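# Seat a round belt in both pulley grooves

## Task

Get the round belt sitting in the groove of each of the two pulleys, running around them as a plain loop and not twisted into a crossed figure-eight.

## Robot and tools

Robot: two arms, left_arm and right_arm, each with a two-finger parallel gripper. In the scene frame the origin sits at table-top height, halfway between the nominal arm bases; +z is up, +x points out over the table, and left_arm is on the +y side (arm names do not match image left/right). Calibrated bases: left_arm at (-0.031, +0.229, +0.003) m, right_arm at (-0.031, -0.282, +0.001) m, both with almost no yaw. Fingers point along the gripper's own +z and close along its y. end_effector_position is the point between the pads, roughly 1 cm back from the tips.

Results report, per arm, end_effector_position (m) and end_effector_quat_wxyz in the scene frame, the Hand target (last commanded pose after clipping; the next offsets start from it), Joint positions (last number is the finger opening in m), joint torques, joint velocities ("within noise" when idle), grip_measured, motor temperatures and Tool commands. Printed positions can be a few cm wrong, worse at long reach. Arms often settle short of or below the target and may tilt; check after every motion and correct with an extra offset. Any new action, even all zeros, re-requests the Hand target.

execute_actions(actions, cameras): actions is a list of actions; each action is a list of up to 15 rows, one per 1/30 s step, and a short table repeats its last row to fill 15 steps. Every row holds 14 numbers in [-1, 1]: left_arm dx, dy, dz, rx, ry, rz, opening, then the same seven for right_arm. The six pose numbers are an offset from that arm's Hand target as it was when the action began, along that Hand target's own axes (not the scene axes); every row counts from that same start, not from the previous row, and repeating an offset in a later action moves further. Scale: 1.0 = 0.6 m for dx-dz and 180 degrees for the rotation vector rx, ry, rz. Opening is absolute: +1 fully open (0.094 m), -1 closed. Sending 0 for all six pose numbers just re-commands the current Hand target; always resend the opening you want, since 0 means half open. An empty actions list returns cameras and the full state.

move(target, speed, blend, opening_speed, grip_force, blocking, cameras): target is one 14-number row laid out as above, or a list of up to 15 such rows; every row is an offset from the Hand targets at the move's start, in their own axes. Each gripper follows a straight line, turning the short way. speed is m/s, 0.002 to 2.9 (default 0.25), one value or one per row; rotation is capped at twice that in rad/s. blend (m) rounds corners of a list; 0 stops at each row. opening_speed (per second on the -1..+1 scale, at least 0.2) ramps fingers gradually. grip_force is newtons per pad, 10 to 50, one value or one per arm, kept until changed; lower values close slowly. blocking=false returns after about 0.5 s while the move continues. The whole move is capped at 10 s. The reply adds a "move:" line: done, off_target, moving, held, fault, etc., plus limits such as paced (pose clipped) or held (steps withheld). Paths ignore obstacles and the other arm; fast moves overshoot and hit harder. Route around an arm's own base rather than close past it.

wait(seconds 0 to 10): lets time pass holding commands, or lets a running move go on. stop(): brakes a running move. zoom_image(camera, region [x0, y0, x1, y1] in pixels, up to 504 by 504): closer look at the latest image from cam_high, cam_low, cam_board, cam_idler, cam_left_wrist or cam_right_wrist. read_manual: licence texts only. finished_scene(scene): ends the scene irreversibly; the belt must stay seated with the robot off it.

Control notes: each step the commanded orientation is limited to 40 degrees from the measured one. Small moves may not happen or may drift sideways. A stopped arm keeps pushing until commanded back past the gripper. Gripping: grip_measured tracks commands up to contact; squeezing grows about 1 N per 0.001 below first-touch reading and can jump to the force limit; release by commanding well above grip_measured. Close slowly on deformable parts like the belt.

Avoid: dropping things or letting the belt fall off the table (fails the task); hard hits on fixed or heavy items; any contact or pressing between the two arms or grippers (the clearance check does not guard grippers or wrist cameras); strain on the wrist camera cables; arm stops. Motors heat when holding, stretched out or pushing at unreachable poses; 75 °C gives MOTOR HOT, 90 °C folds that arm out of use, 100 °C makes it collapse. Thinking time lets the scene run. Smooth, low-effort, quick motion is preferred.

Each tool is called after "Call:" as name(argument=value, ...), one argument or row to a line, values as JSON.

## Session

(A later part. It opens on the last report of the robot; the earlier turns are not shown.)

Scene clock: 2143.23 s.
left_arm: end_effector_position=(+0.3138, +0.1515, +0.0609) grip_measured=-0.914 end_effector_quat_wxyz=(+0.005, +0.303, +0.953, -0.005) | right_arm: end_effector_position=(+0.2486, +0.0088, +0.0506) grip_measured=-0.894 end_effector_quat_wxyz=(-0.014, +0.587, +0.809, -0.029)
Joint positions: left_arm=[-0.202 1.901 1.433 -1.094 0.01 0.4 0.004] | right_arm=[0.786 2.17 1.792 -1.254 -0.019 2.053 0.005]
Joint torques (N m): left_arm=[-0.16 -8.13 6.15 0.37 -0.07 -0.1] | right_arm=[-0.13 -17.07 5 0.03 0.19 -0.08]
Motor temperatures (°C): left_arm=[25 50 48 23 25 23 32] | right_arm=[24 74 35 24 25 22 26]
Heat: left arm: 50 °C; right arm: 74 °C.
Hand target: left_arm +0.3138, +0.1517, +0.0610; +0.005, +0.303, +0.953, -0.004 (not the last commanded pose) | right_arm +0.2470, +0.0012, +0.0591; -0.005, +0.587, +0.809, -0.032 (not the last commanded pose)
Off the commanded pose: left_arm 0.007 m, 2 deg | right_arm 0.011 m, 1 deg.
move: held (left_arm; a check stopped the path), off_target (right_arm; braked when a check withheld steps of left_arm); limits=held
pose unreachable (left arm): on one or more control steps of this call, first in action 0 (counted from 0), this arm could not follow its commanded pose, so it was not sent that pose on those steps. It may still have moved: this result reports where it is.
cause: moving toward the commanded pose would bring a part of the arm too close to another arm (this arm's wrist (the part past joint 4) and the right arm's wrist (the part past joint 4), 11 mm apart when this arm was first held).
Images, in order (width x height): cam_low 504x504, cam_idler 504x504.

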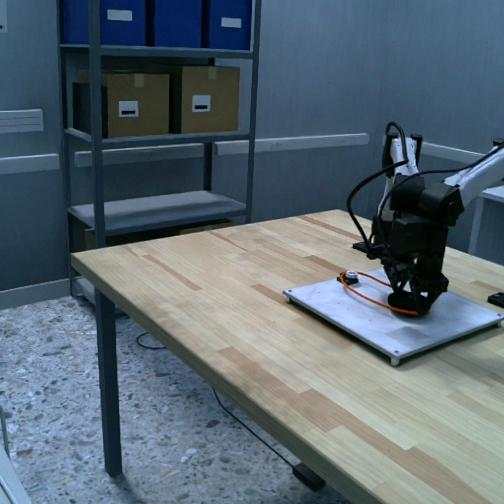

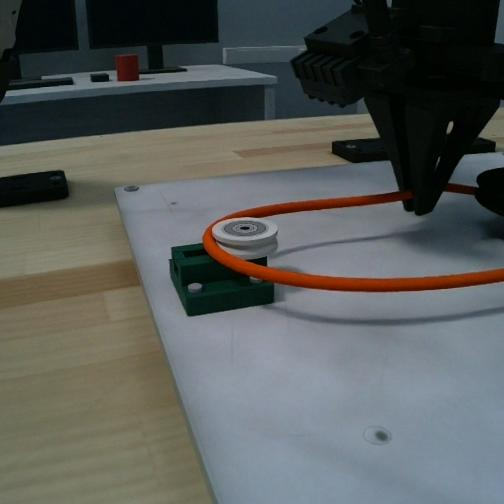

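Call:
move(
  target=[
    [0,0.0,0,0,0,0,-1,0,0,0.008,0,0,0,-1],
    [0,0.0,0,0,0,0,-1,0,0,0.008,0,0,0,-0.2],
    [0,0,0,0,0,0,-1,-0.01,0,-0.15,0,0,0,-0.2],
    [0,0,0,0,0,0,-1,-0.233,-0.15,-0.18,0,0,0,-0.4],
  ],
  speed=[0.05,0.05,0.1,0.12],
  cameras=["cam_idler","cam_low","cam_board"],
)

Call:
zoom_image(
  camera="cam_idler",
  region=[384, 150, 504, 270],
)

Call:
zoom_image(
  camera="cam_low",
  region=[370, 260, 470, 340],
)

Scene clock: 2160.13 s.
left_arm: end_effector_position=(+0.3144, +0.1513, +0.0609) grip_measured=-0.914 end_effector_quat_wxyz=(+0.006, +0.303, +0.953, -0.005) | right_arm: end_effector_position=(+0.2446, +0.0037, +0.0611) grip_measured=-0.202 end_effector_quat_wxyz=(-0.014, +0.587, +0.808, -0.044)
Joint positions: left_arm=[-0.202 1.901 1.433 -1.091 0.01 0.4 0.004] | right_arm=[0.786 2.169 1.831 -1.324 -0.014 2.052 0.038]
Joint torques (N m): left_arm=[-0.23 -8.17 6.12 0.33 -0.09 -0.1] | right_arm=[0.2 -14.13 5.56 0.21 -0.03 -0.05]
Motor temperatures (°C): left_arm=[25 51 46 23 25 23 32] | right_arm=[24 75 34 24 25 22 26]
Heat: left arm: 51 °C; right arm: 75 °C. Fold the right arm in close to its base, or ease its load, before you think long.
Hand target: left_arm +0.3139, +0.1517, +0.0610; +0.005, +0.303, +0.953, -0.004 | right_arm +0.2440, +0.0031, +0.0601; -0.014, +0.587, +0.808, -0.046 (not the last commanded pose)
Tool commands: left_gripper/opening=-1.0 right_gripper/opening=-0.2
Off the commanded pose: left_arm 0.001 m, 0 deg | right_arm 0.199 m, 2 deg.
MOTOR HOT: joint 2 (shoulder) of the right arm reports 75 °C; the controller's stop level is 90 °C. To cool a motor, set the load down, stop pushing, or move to a pose that needs little force.
move: held (right_arm; a check stopped the path); path passed 2 of 4 targets; target 4's new opening was not sent; target 2's new opening was sent with right_arm's hand 0.011 m and 1 deg from that target; limits=held
pose unreachable (right arm): on one or more control steps of this call, first in action 0 (counted from 0), this arm could not follow its commanded pose, so it was not sent that pose on those steps. It may still have moved: this result reports where it is.
cause: moving toward the commanded pose would bring a part of the arm too close to another arm (this arm's wrist (the part past joint 4) and the left arm's wrist (the part past joint 4), where that arm would come to rest).
Images, in order (width x height): cam_low 504x504, cam_board 504x504, cam_idler 504x504.

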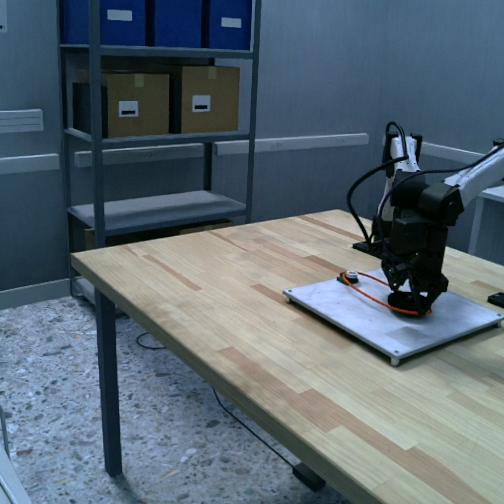

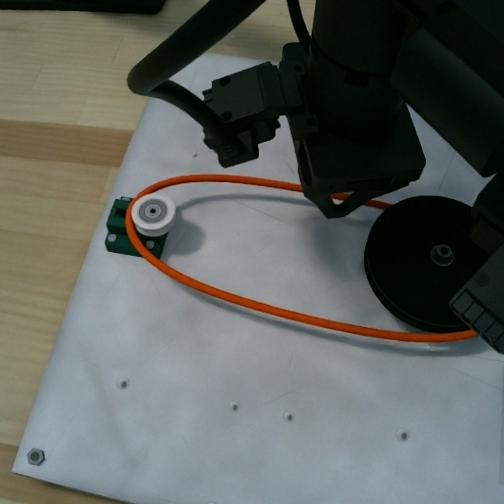

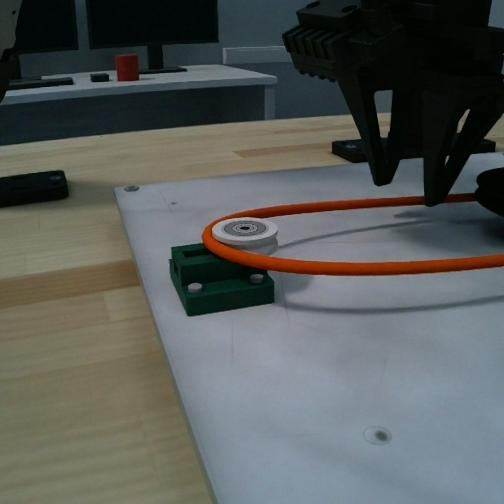

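Scaled by 4.200 from the camera's 504x504 image, which has a finer 720x720 frame.

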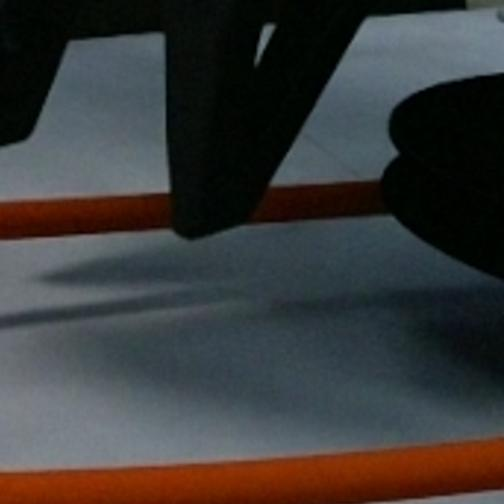

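Scaled by 5.040 from the camera's 504x504 image, which has a finer 720x720 frame.

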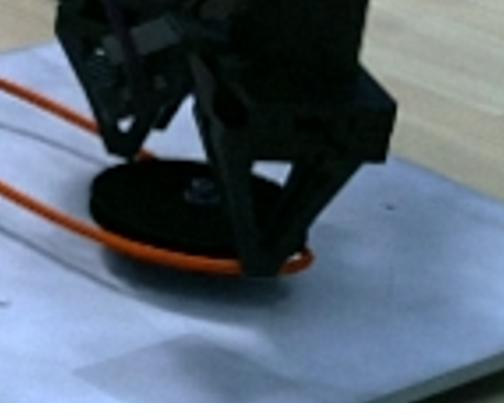

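Call:
move(
  target=[
    [0,0,0,0,0,0,-1,-0.08,0,-0.03,0,0,0,-0.2],
    [0,0,0,0,0,0,-1,-0.20,-0.12,-0.17,0,0,0,-0.4],
  ],
  speed=0.12,
  cameras=["cam_idler","cam_low","cam_board"],
)

Call:
zoom_image(
  camera="cam_idler",
  region=[384, 130, 504, 250],
)

Scene clock: 2180.80 s.
left_arm: end_effector_position=(+0.3144, +0.1513, +0.0609) grip_measured=-0.914 end_effector_quat_wxyz=(+0.006, +0.303, +0.953, -0.005) | right_arm: end_effector_position=(+0.2249, -0.1204, +0.1678) grip_measured=-0.398 end_effector_quat_wxyz=(-0.016, +0.588, +0.808, -0.035)
Joint positions: left_arm=[-0.202 1.901 1.433 -1.091 0.01 0.4 0.004] | right_arm=[0.55 1.773 1.699 -1.574 -0.004 1.819 0.028]
Joint torques (N m): left_arm=[-0.16 -8.13 6.09 0.32 -0.09 -0.08] | right_arm=[-0.16 -12.19 4.53 0.1 0.15 -0.07]
Motor temperatures (°C): left_arm=[25 51 44 23 25 23 32] | right_arm=[24 70 34 24 25 22 25]
Heat: left arm: 51 °C; right arm: 70 °C.
Hand target: left_arm +0.3139, +0.1517, +0.0610; +0.005, +0.303, +0.953, -0.004 | right_arm +0.2209, -0.1272, +0.1720; -0.014, +0.587, +0.808, -0.046
Off the commanded pose: left_arm 0.001 m, 0 deg | right_arm 0.009 m, 1 deg.
MOTOR HOT: cleared for the motors of the right arm.
joint sent to its limit (right arm) — joint 4 (wrist pitch), lower limit. The joint targets still meet the commanded pose.
move: done
Images, in order (width x height): cam_low 504x504, cam_board 504x504, cam_idler 504x504.

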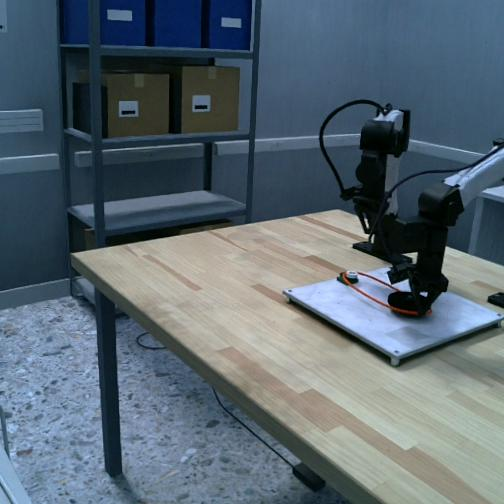

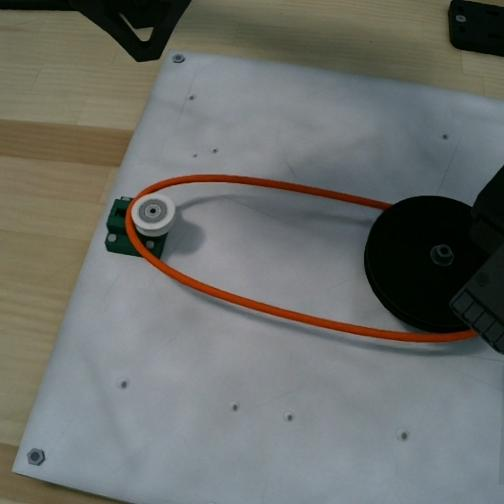

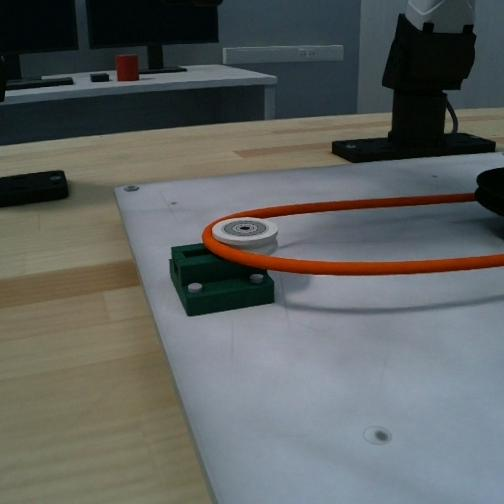

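Scaled by 4.200 from the camera's 504x504 image, which has a finer 720x720 frame.

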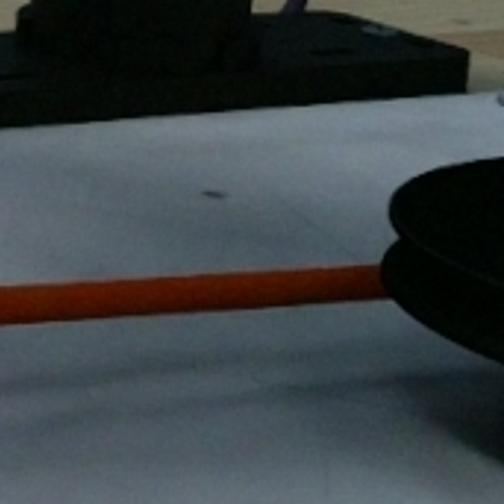

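Call:
move(
  target=[
    [0,0.006,0.022,0,0,0,-1,0,0,0,0,0,0,-0.4],
  ],
  speed=0.05,
  cameras=["cam_idler","cam_low","cam_board"],
)

Call:
zoom_image(
  camera="cam_idler",
  region=[404, 150, 504, 270],
)

Call:
zoom_image(
  camera="cam_low",
  region=[370, 260, 470, 340],
)

Call:
zoom_image(
  camera="cam_board",
  region=[380, 290, 504, 360],
)

Scene clock: 2222.23 s.
left_arm: end_effector_position=(+0.3169, +0.1508, +0.0557) grip_measured=-0.914 end_effector_quat_wxyz=(+0.014, +0.303, +0.953, -0.005) | right_arm: end_effector_position=(+0.2249, -0.1204, +0.1678) grip_measured=-0.398 end_effector_quat_wxyz=(-0.016, +0.588, +0.808, -0.035)
Joint positions: left_arm=[-0.2 1.901 1.412 -1.054 0.013 0.4 0.004] | right_arm=[0.55 1.773 1.699 -1.574 -0.004 1.819 0.028]
Joint torques (N m): left_arm=[0.64 -6.72 5.37 0.44 -0.1 0.02] | right_arm=[-0.25 -12.14 4.59 0.1 0.15 -0.11]
Motor temperatures (°C): left_arm=[25 52 43 23 25 23 32] | right_arm=[24 66 34 24 25 22 24]
Heat: left arm: 52 °C; right arm: 66 °C.
Hand target: left_arm +0.3160, +0.1546, +0.0477; +0.005, +0.303, +0.953, -0.004 | right_arm +0.2209, -0.1272, +0.1720; -0.014, +0.587, +0.808, -0.046
Off the commanded pose: left_arm 0.009 m, 1 deg | right_arm 0.009 m, 1 deg.
joint sent to its limit (right arm) — joint 4 (wrist pitch), lower limit. The joint targets still meet the commanded pose.
move: done
Images, in order (width x height): cam_low 504x504, cam_board 504x504, cam_idler 504x504.

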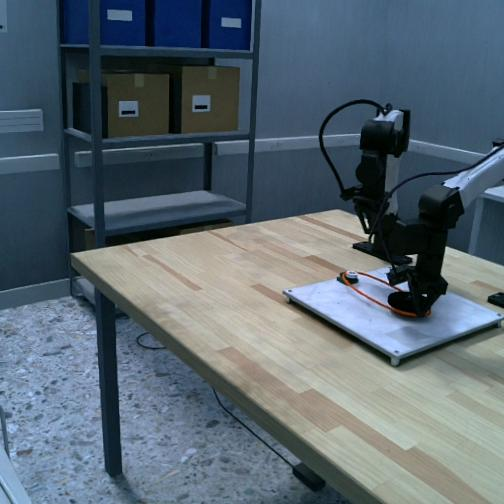

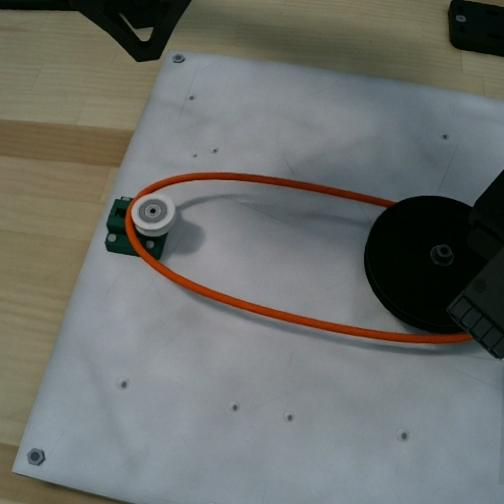

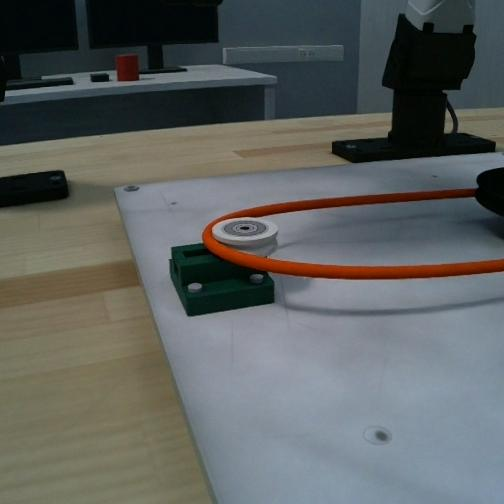

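Scaled by 4.200 from the camera's 504x504 image, which has a finer 720x720 frame.

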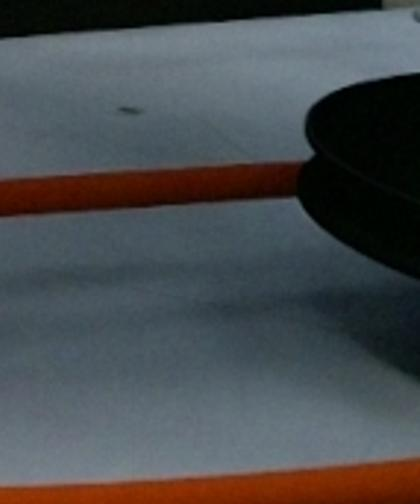

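Scaled by 5.040 from the camera's 504x504 image, which has a finer 720x720 frame.

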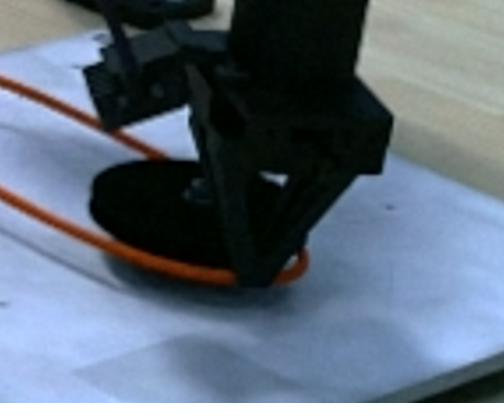

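Scaled by 4.065 from the camera's 504x504 image, which has a finer 720x720 frame.

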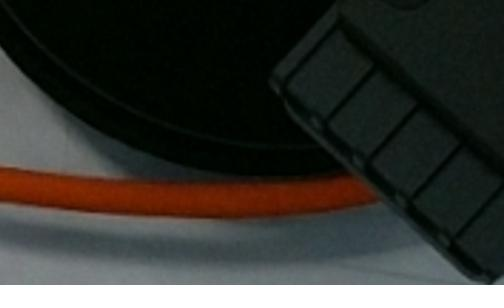

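Call:
move(
  target=[
    [0,0.006,0.010,0,0,0,-1,0,0,0,0,0,0,-0.4],
  ],
  speed=0.05,
  cameras=["cam_idler","cam_low","cam_board"],
)

Call:
zoom_image(
  camera="cam_idler",
  region=[404, 150, 504, 270],
)

Call:
zoom_image(
  camera="cam_low",
  region=[370, 260, 470, 340],
)

Call:
zoom_image(
  camera="cam_board",
  region=[380, 290, 504, 360],
)

Scene clock: 2232.10 s.
left_arm: end_effector_position=(+0.3178, +0.1520, +0.0490) grip_measured=-0.914 end_effector_quat_wxyz=(+0.012, +0.301, +0.953, -0.009) | right_arm: end_effector_position=(+0.2249, -0.1204, +0.1678) grip_measured=-0.398 end_effector_quat_wxyz=(-0.016, +0.588, +0.808, -0.035)
Joint positions: left_arm=[-0.193 1.915 1.403 -1.037 0.02 0.404 0.004] | right_arm=[0.55 1.773 1.699 -1.574 -0.004 1.819 0.028]
Joint torques (N m): left_arm=[0.83 -6.91 5.39 0.46 -0.16 0.08] | right_arm=[-0.17 -12.14 4.56 0.13 0.15 -0.07]
Motor temperatures (°C): left_arm=[25 51 42 23 25 23 32] | right_arm=[24 65 34 24 25 22 24]
Heat: left arm: 51 °C; right arm: 65 °C.
Hand target: left_arm +0.3182, +0.1575, +0.0417; +0.005, +0.303, +0.953, -0.004 | right_arm +0.2209, -0.1272, +0.1720; -0.014, +0.587, +0.808, -0.046
Off the commanded pose: left_arm 0.009 m, 1 deg | right_arm 0.009 m, 1 deg.
joint sent to its limit (right arm) — joint 4 (wrist pitch), lower limit. The joint targets still meet the commanded pose.
move: done
Images, in order (width x height): cam_low 504x504, cam_board 504x504, cam_idler 504x504.

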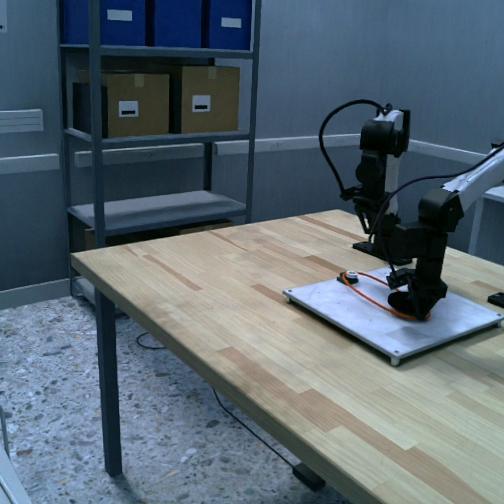

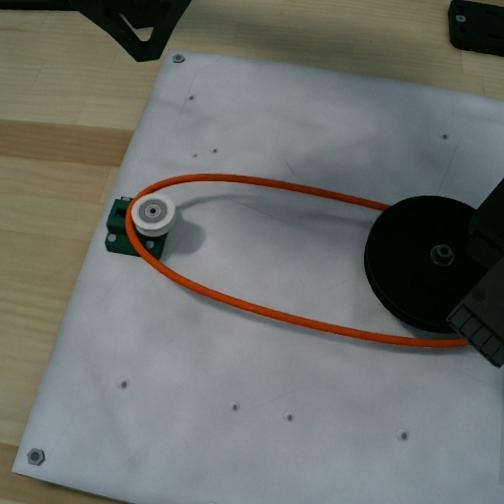

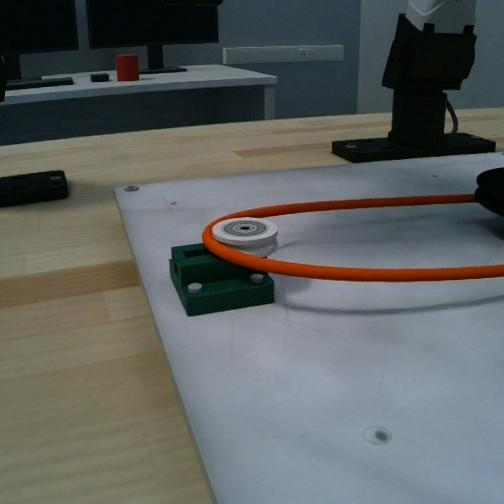

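Scaled by 4.200 from the camera's 504x504 image, which has a finer 720x720 frame.

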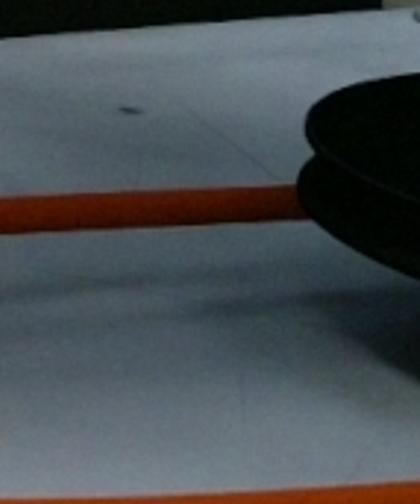

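Scaled by 5.040 from the camera's 504x504 image, which has a finer 720x720 frame.

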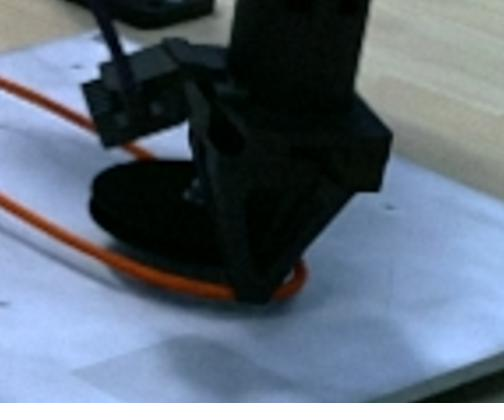

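Scaled by 4.065 from the camera's 504x504 image, which has a finer 720x720 frame.

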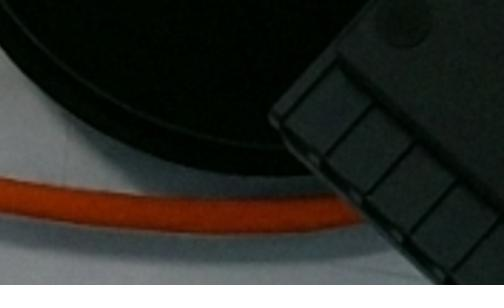

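Call:
move(
  target=[
    [0.0433,-0.009,-0.02,0,0,-0.161,-1,0,0,0,0,0,0,-0.4],
    [0.0863,-0.0458,-0.03,0,0,-0.29,-1,0,0,0,0,0,0,-0.4],
  ],
  speed=0.06,
  blend=0.01,
  cameras=["cam_idler","cam_low","cam_board"],
)

Call:
zoom_image(
  camera="cam_idler",
  region=[404, 150, 504, 270],
)

Call:
zoom_image(
  camera="cam_low",
  region=[370, 260, 470, 340],
)

Scene clock: 2264.07 s.
left_arm: end_effector_position=(+0.2632, +0.1583, +0.0521) grip_measured=-0.914 end_effector_quat_wxyz=(-0.006, -0.140, +0.990, -0.020) | right_arm: end_effector_position=(+0.2249, -0.1204, +0.1678) grip_measured=-0.398 end_effector_quat_wxyz=(-0.016, +0.588, +0.808, -0.035)
Joint positions: left_arm=[-0.197 1.73 1.181 -1.019 0.042 -0.493 0.004] | right_arm=[0.55 1.773 1.699 -1.574 -0.004 1.819 0.028]
Joint torques (N m): left_arm=[-0.12 -9.22 5.45 0.19 -0.41 -0.25] | right_arm=[-0.12 -12.08 4.7 0.11 0.1 -0.08]
Motor temperatures (°C): left_arm=[25 54 41 23 25 23 32] | right_arm=[24 64 34 24 25 22 24]
Heat: left arm: 54 °C; right arm: 64 °C.
Hand target: left_arm +0.2599, +0.1651, +0.0592; +0.003, -0.147, +0.989, -0.006 | right_arm +0.2209, -0.1272, +0.1720; -0.014, +0.587, +0.808, -0.046
Off the commanded pose: left_arm 0.010 m, 2 deg | right_arm 0.009 m, 1 deg.
joint sent to its limit (right arm) — joint 4 (wrist pitch), lower limit. The joint targets still meet the commanded pose.
move: done
Images, in order (width x height): cam_low 504x504, cam_board 504x504, cam_idler 504x504.

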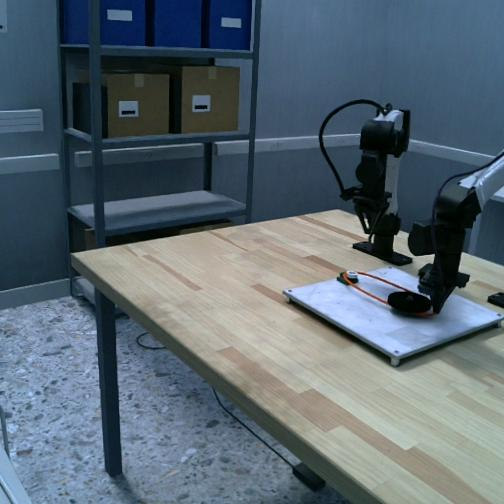

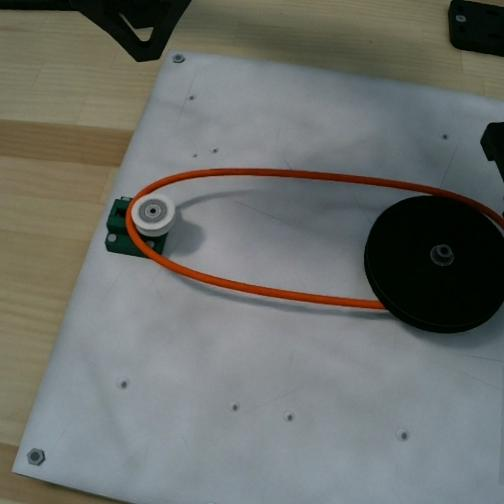

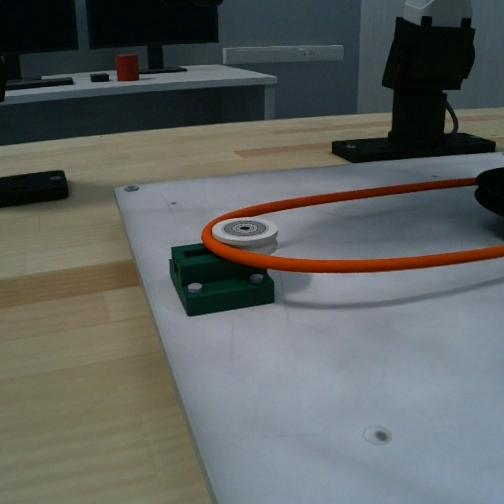

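Scaled by 4.200 from the camera's 504x504 image, which has a finer 720x720 frame.

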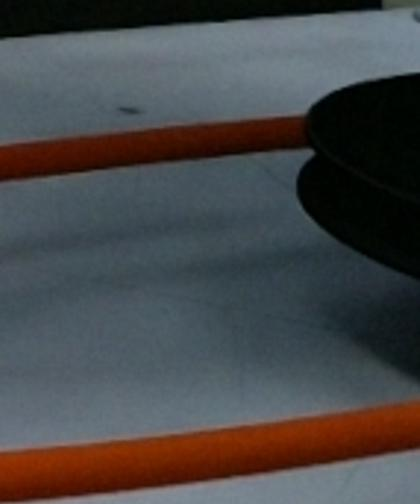

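Scaled by 5.040 from the camera's 504x504 image, which has a finer 720x720 frame.

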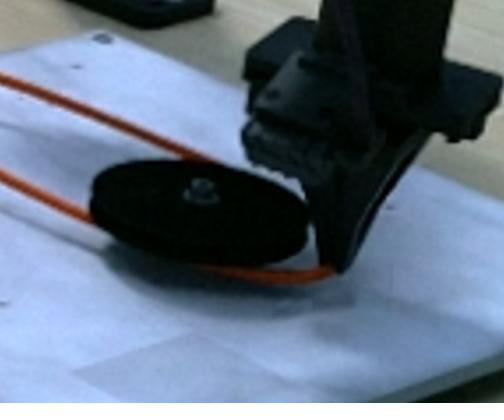

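Call:
move(
  target=[
    [-0.019,0.010,-0.008,0,0,-0.044,-1,0,0,0,0,0,0,-0.4],
  ],
  speed=0.05,
  cameras=["cam_idler","cam_left_wrist","cam_board"],
)

Call:
zoom_image(
  camera="cam_idler",
  region=[404, 150, 504, 270],
)

Call:
zoom_image(
  camera="cam_board",
  region=[364, 150, 504, 290],
)

Scene clock: 2278.03 s.
left_arm: end_effector_position=(+0.2671, +0.1624, +0.0562) grip_measured=-0.914 end_effector_quat_wxyz=(-0.005, -0.200, +0.979, -0.025) | right_arm: end_effector_position=(+0.2249, -0.1204, +0.1678) grip_measured=-0.398 end_effector_quat_wxyz=(-0.016, +0.588, +0.808, -0.035)
Joint positions: left_arm=[-0.177 1.73 1.198 -1.03 0.05 -0.595 0.004] | right_arm=[0.55 1.773 1.699 -1.574 -0.004 1.819 0.028]
Joint torques (N m): left_arm=[1.48 -7.69 7.88 0.06 -0.47 -0.23] | right_arm=[-0.23 -12.26 4.6 0.09 0.14 -0.08]
Motor temperatures (°C): left_arm=[25 57 41 23 25 23 32] | right_arm=[24 64 34 24 25 22 24]
Heat: left arm: 57 °C; right arm: 64 °C.
Hand target: left_arm +0.2690, +0.1742, +0.0640; +0.002, -0.215, +0.977, -0.006 | right_arm +0.2209, -0.1272, +0.1720; -0.014, +0.587, +0.808, -0.046
Off the commanded pose: left_arm 0.014 m, 3 deg | right_arm 0.009 m, 1 deg.
joint sent to its limit (right arm) — joint 4 (wrist pitch), lower limit. The joint targets still meet the commanded pose.
move: off_target (left_arm)
Images, in order (width x height): cam_board 504x504, cam_idler 504x504, cam_left_wrist 504x504.

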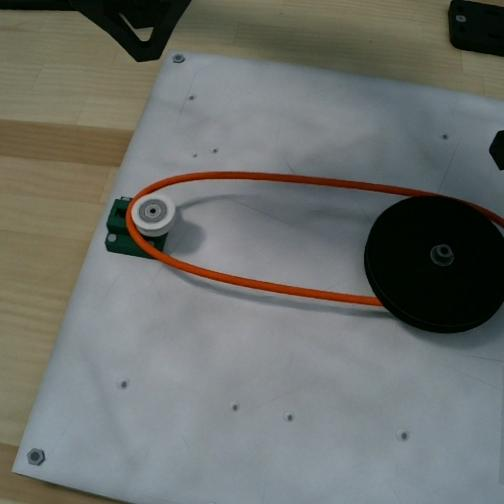

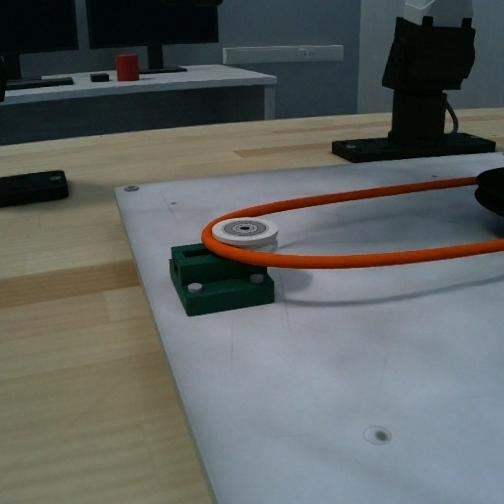

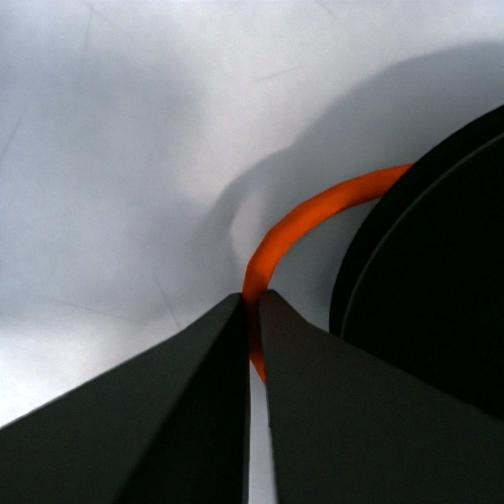

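Scaled by 4.200 from the camera's 504x504 image, which has a finer 720x720 frame.

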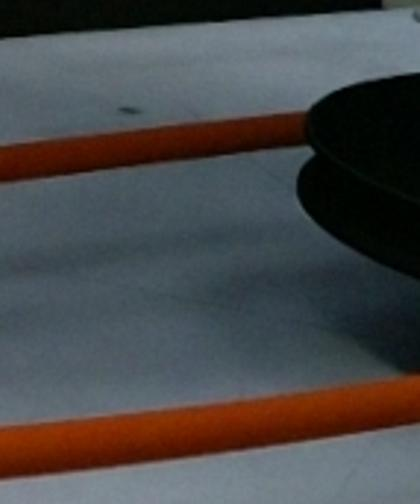

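Scaled by 3.600 from the camera's 504x504 image, which has a finer 720x720 frame.

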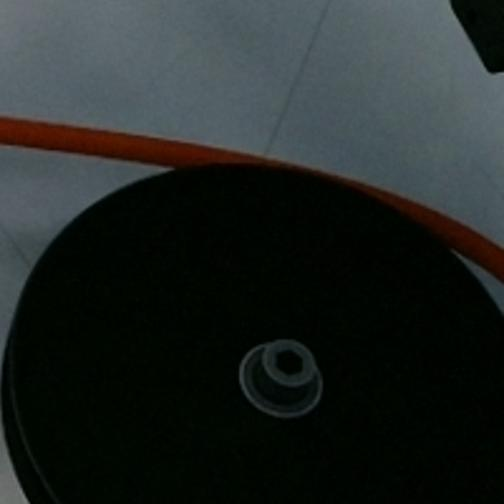

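Call:
move(
  target=[
    [-0.0095,-0.0154,0.003,0,0,0.11,-1,0,0,0,0,0,0,-0.4],
  ],
  speed=0.05,
  cameras=["cam_idler","cam_left_wrist","cam_board"],
)

Call:
zoom_image(
  camera="cam_idler",
  region=[404, 150, 504, 270],
)

Call:
zoom_image(
  camera="cam_board",
  region=[364, 150, 504, 290],
)

Scene clock: 2293.70 s.
left_arm: end_effector_position=(+0.2772, +0.1604, +0.0607) grip_measured=-0.914 end_effector_quat_wxyz=(+0.007, -0.048, +0.998, -0.027) | right_arm: end_effector_position=(+0.2249, -0.1204, +0.1678) grip_measured=-0.398 end_effector_quat_wxyz=(-0.016, +0.588, +0.808, -0.035)
Joint positions: left_arm=[-0.177 1.746 1.235 -1.032 0.05 -0.288 0.004] | right_arm=[0.55 1.773 1.699 -1.574 -0.004 1.819 0.028]
Joint torques (N m): left_arm=[0.03 -5.97 8.13 0.14 -0.46 0.04] | right_arm=[-0.2 -12.29 4.68 0.06 0.13 -0.06]
Motor temperatures (°C): left_arm=[25 56 42 23 25 23 32] | right_arm=[24 64 33 24 25 22 24]
Heat: left arm: 56 °C; right arm: 64 °C.
Hand target: left_arm +0.2781, +0.1683, +0.0622; +0.003, -0.043, +0.999, -0.006 | right_arm +0.2209, -0.1272, +0.1720; -0.014, +0.587, +0.808, -0.046
Off the commanded pose: left_arm 0.008 m, 3 deg | right_arm 0.009 m, 1 deg.
joint sent to its limit (right arm) — joint 4 (wrist pitch), lower limit. The joint targets still meet the commanded pose.
move: off_target (left_arm)
Images, in order (width x height): cam_board 504x504, cam_idler 504x504, cam_left_wrist 504x504.

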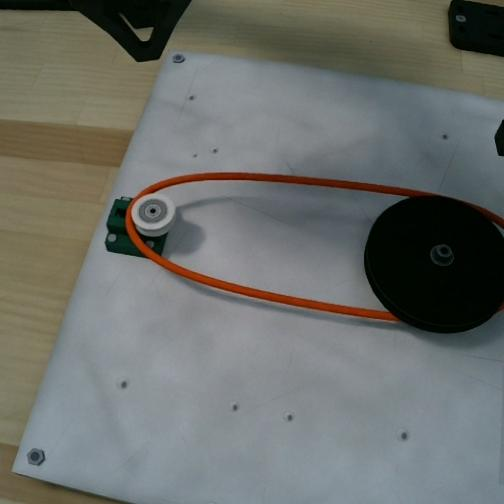

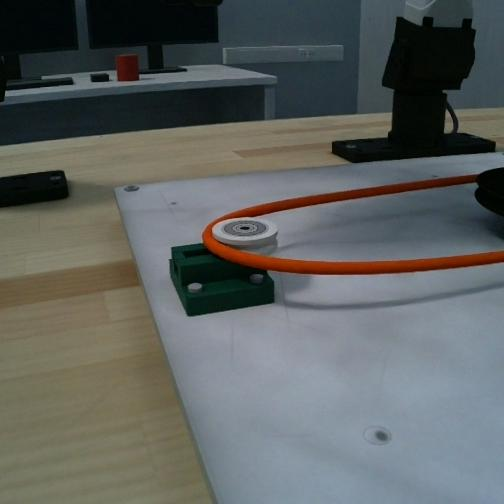

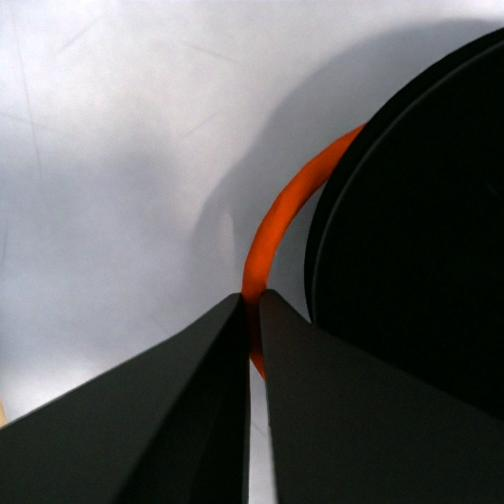

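Scaled by 4.200 from the camera's 504x504 image, which has a finer 720x720 frame.

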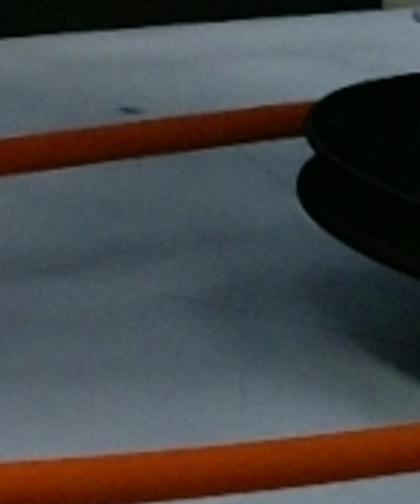

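Scaled by 3.600 from the camera's 504x504 image, which has a finer 720x720 frame.

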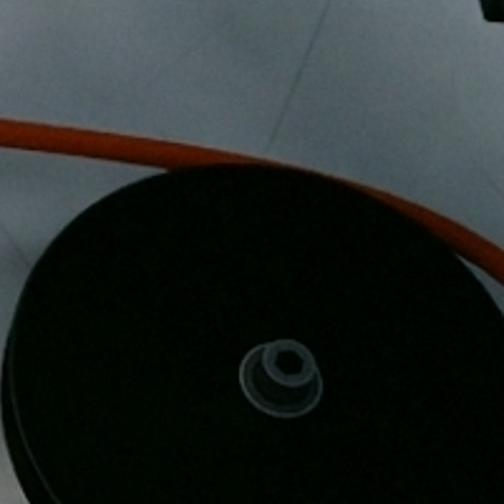

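Call:
move(
  target=[
    [0,0.003,0.017,0,0,0,-1,0,0,0,0,0,0,-0.4],
  ],
  speed=0.05,
  cameras=["cam_idler","cam_board"],
)

Call:
zoom_image(
  camera="cam_idler",
  region=[404, 150, 504, 270],
)

Call:
zoom_image(
  camera="cam_board",
  region=[364, 150, 504, 290],
)

Scene clock: 2306.57 s.
left_arm: end_effector_position=(+0.2767, +0.1605, +0.0579) grip_measured=-0.914 end_effector_quat_wxyz=(+0.003, -0.045, +0.999, -0.026) | right_arm: end_effector_position=(+0.2249, -0.1204, +0.1678) grip_measured=-0.398 end_effector_quat_wxyz=(-0.016, +0.588, +0.808, -0.035)
Joint positions: left_arm=[-0.177 1.756 1.235 -1.031 0.05 -0.283 0.004] | right_arm=[0.55 1.773 1.699 -1.574 -0.004 1.819 0.028]
Joint torques (N m): left_arm=[0.57 -6.04 5.39 0.46 -0.47 0.05] | right_arm=[-0.43 -12.21 4.67 0.07 0.13 -0.09]
Motor temperatures (°C): left_arm=[25 53 42 23 25 23 32] | right_arm=[24 64 33 24 25 22 24]
Heat: left arm: 53 °C; right arm: 64 °C.
Hand target: left_arm +0.2780, +0.1699, +0.0520; +0.003, -0.044, +0.999, -0.006 | right_arm +0.2209, -0.1272, +0.1720; -0.014, +0.587, +0.808, -0.046
Off the commanded pose: left_arm 0.011 m, 2 deg | right_arm 0.009 m, 1 deg.
joint sent to its limit (right arm) — joint 4 (wrist pitch), lower limit. The joint targets still meet the commanded pose.
move: off_target (left_arm)
Images, in order (width x height): cam_board 504x504, cam_idler 504x504.

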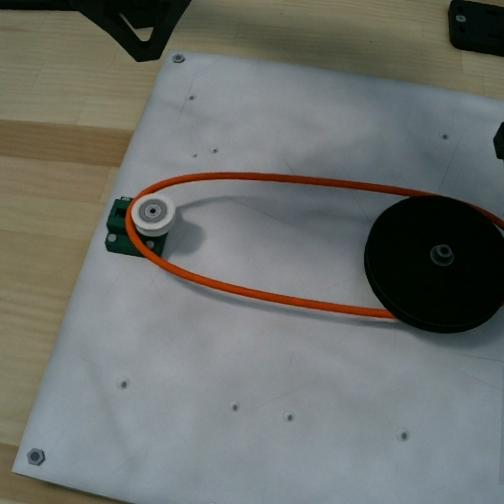

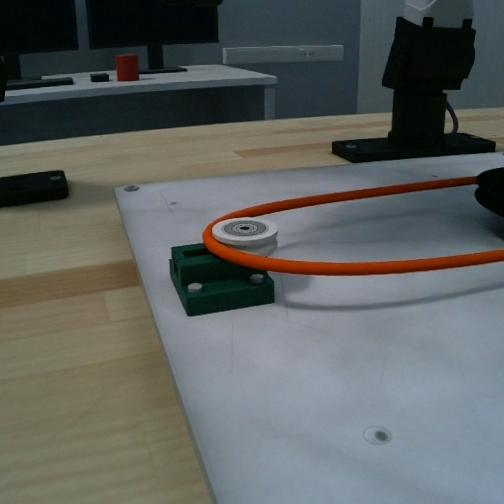

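Scaled by 4.200 from the camera's 504x504 image, which has a finer 720x720 frame.

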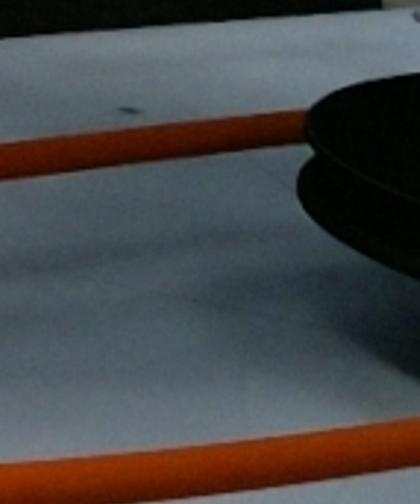

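Scaled by 3.600 from the camera's 504x504 image, which has a finer 720x720 frame.

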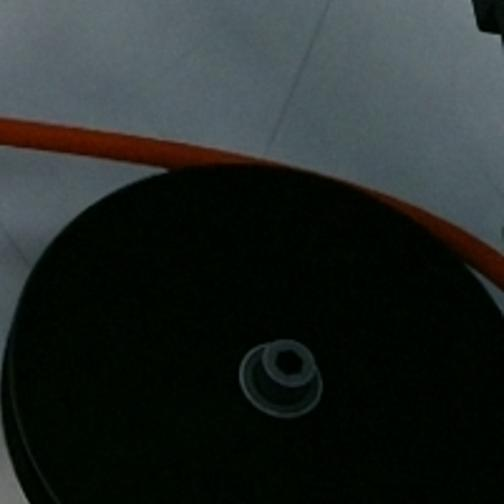

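Call:
move(
  target=[
    [-0.013,-0.002,0.0,0,0,0.035,-1,0,0,0,0,0,0,-0.4],
  ],
  speed=0.05,
  cameras=["cam_idler","cam_board"],
)

Call:
zoom_image(
  camera="cam_idler",
  region=[404, 150, 504, 270],
)

Call:
zoom_image(
  camera="cam_board",
  region=[364, 150, 504, 290],
)

Scene clock: 2316.57 s.
left_arm: end_effector_position=(+0.2773, +0.1604, +0.0519) grip_measured=-0.914 end_effector_quat_wxyz=(-0.005, +0.011, +1.000, -0.024) | right_arm: end_effector_position=(+0.2249, -0.1204, +0.1678) grip_measured=-0.398 end_effector_quat_wxyz=(-0.016, +0.588, +0.808, -0.035)
Joint positions: left_arm=[-0.177 1.782 1.241 -1.031 0.05 -0.17 0.004] | right_arm=[0.55 1.773 1.699 -1.574 -0.004 1.819 0.028]
Joint torques (N m): left_arm=[0.83 -6.08 7.92 0.36 -0.49 0.01] | right_arm=[-0.21 -12.18 4.64 0.1 0.12 -0.11]
Motor temperatures (°C): left_arm=[25 51 41 23 25 23 32] | right_arm=[24 64 33 24 25 22 24]
Heat: left arm: 51 °C; right arm: 64 °C.
Hand target: left_arm +0.2859, +0.1694, +0.0521; +0.004, +0.011, +1.000, -0.005 | right_arm +0.2209, -0.1272, +0.1720; -0.014, +0.587, +0.808, -0.046
Off the commanded pose: left_arm 0.012 m, 2 deg | right_arm 0.009 m, 1 deg.
joint sent to its limit (right arm) — joint 4 (wrist pitch), lower limit. The joint targets still meet the commanded pose.
move: off_target (left_arm)
Images, in order (width x height): cam_board 504x504, cam_idler 504x504.

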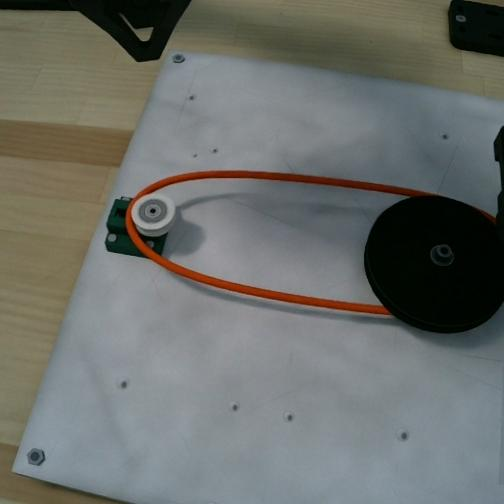

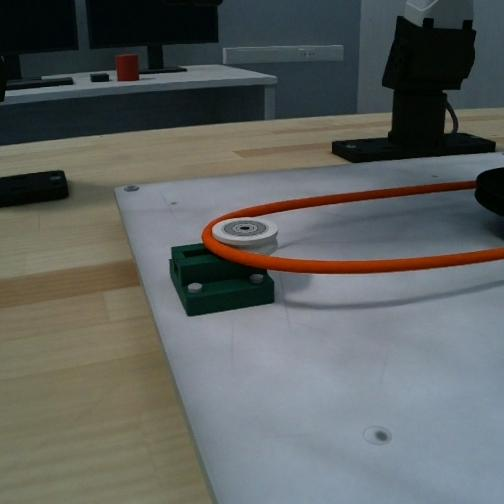

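Scaled by 4.200 from the camera's 504x504 image, which has a finer 720x720 frame.

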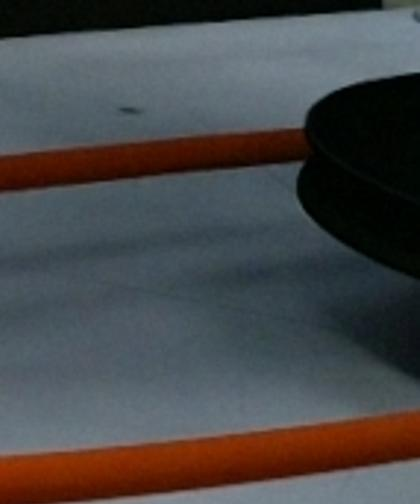

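Scaled by 3.600 from the camera's 504x504 image, which has a finer 720x720 frame.

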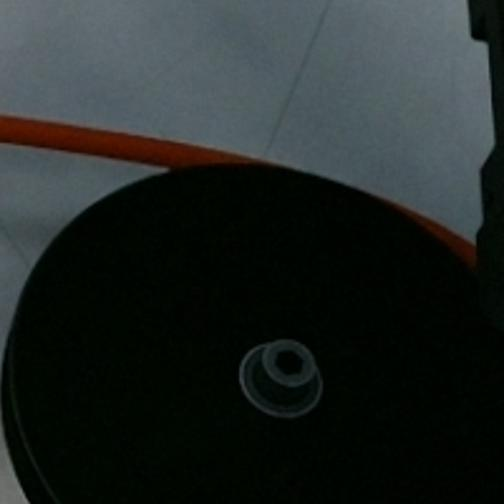

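Call:
move(
  target=[
    [-0.013,-0.003,-0.003,0,0,0.035,-1,0,0,0,0,0,0,-0.4],
  ],
  speed=0.05,
  cameras=["cam_idler","cam_board"],
)

Call:
zoom_image(
  camera="cam_idler",
  region=[404, 150, 504, 270],
)

Call:
zoom_image(
  camera="cam_board",
  region=[364, 150, 504, 290],
)

Scene clock: 2327.83 s.
left_arm: end_effector_position=(+0.2884, +0.1582, +0.0535) grip_measured=-0.914 end_effector_quat_wxyz=(+0.003, +0.065, +0.998, -0.025) | right_arm: end_effector_position=(+0.2249, -0.1204, +0.1678) grip_measured=-0.398 end_effector_quat_wxyz=(-0.016, +0.588, +0.808, -0.035)
Joint positions: left_arm=[-0.177 1.809 1.282 -1.031 0.05 -0.062 0.004] | right_arm=[0.55 1.773 1.699 -1.574 -0.004 1.819 0.028]
Joint torques (N m): left_arm=[0.77 -6.31 8.02 0.27 -0.47 0.02] | right_arm=[-0.24 -12.15 4.49 0.12 0.14 -0.11]
Motor temperatures (°C): left_arm=[25 51 42 23 25 23 32] | right_arm=[24 64 33 24 25 22 24]
Heat: left arm: 51 °C; right arm: 64 °C.
Hand target: left_arm +0.2936, +0.1675, +0.0540; +0.004, +0.066, +0.998, -0.005 | right_arm +0.2209, -0.1272, +0.1720; -0.014, +0.587, +0.808, -0.046
Off the commanded pose: left_arm 0.011 m, 2 deg | right_arm 0.009 m, 1 deg.
joint sent to its limit (right arm) — joint 4 (wrist pitch), lower limit. The joint targets still meet the commanded pose.
move: off_target (left_arm)
Images, in order (width x height): cam_board 504x504, cam_idler 504x504.

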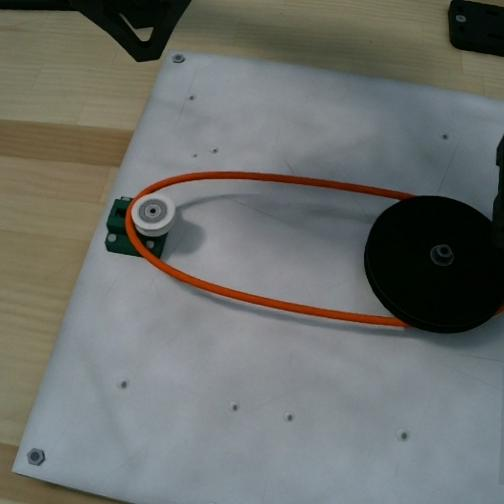

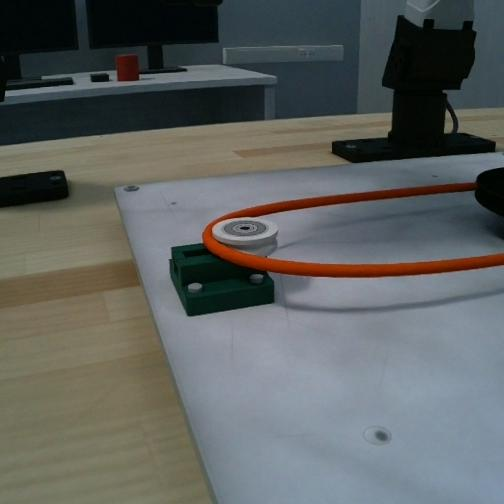

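Scaled by 4.200 from the camera's 504x504 image, which has a finer 720x720 frame.

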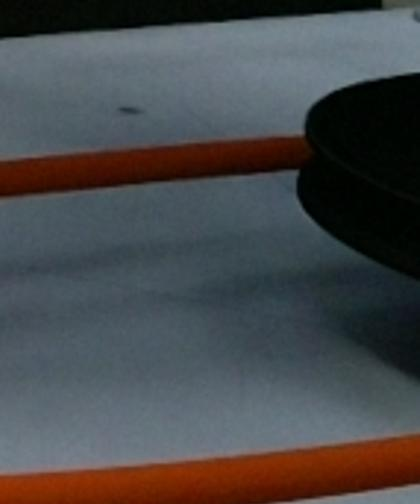

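Scaled by 3.600 from the camera's 504x504 image, which has a finer 720x720 frame.

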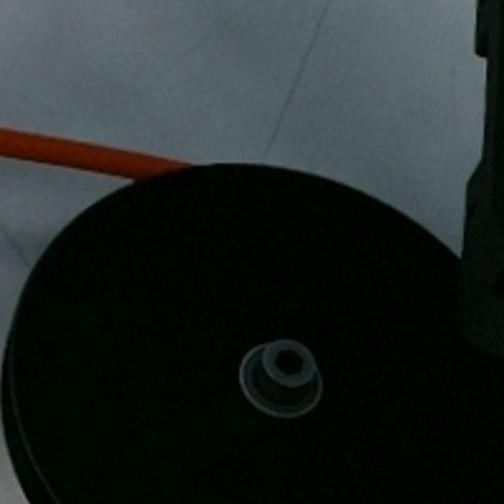

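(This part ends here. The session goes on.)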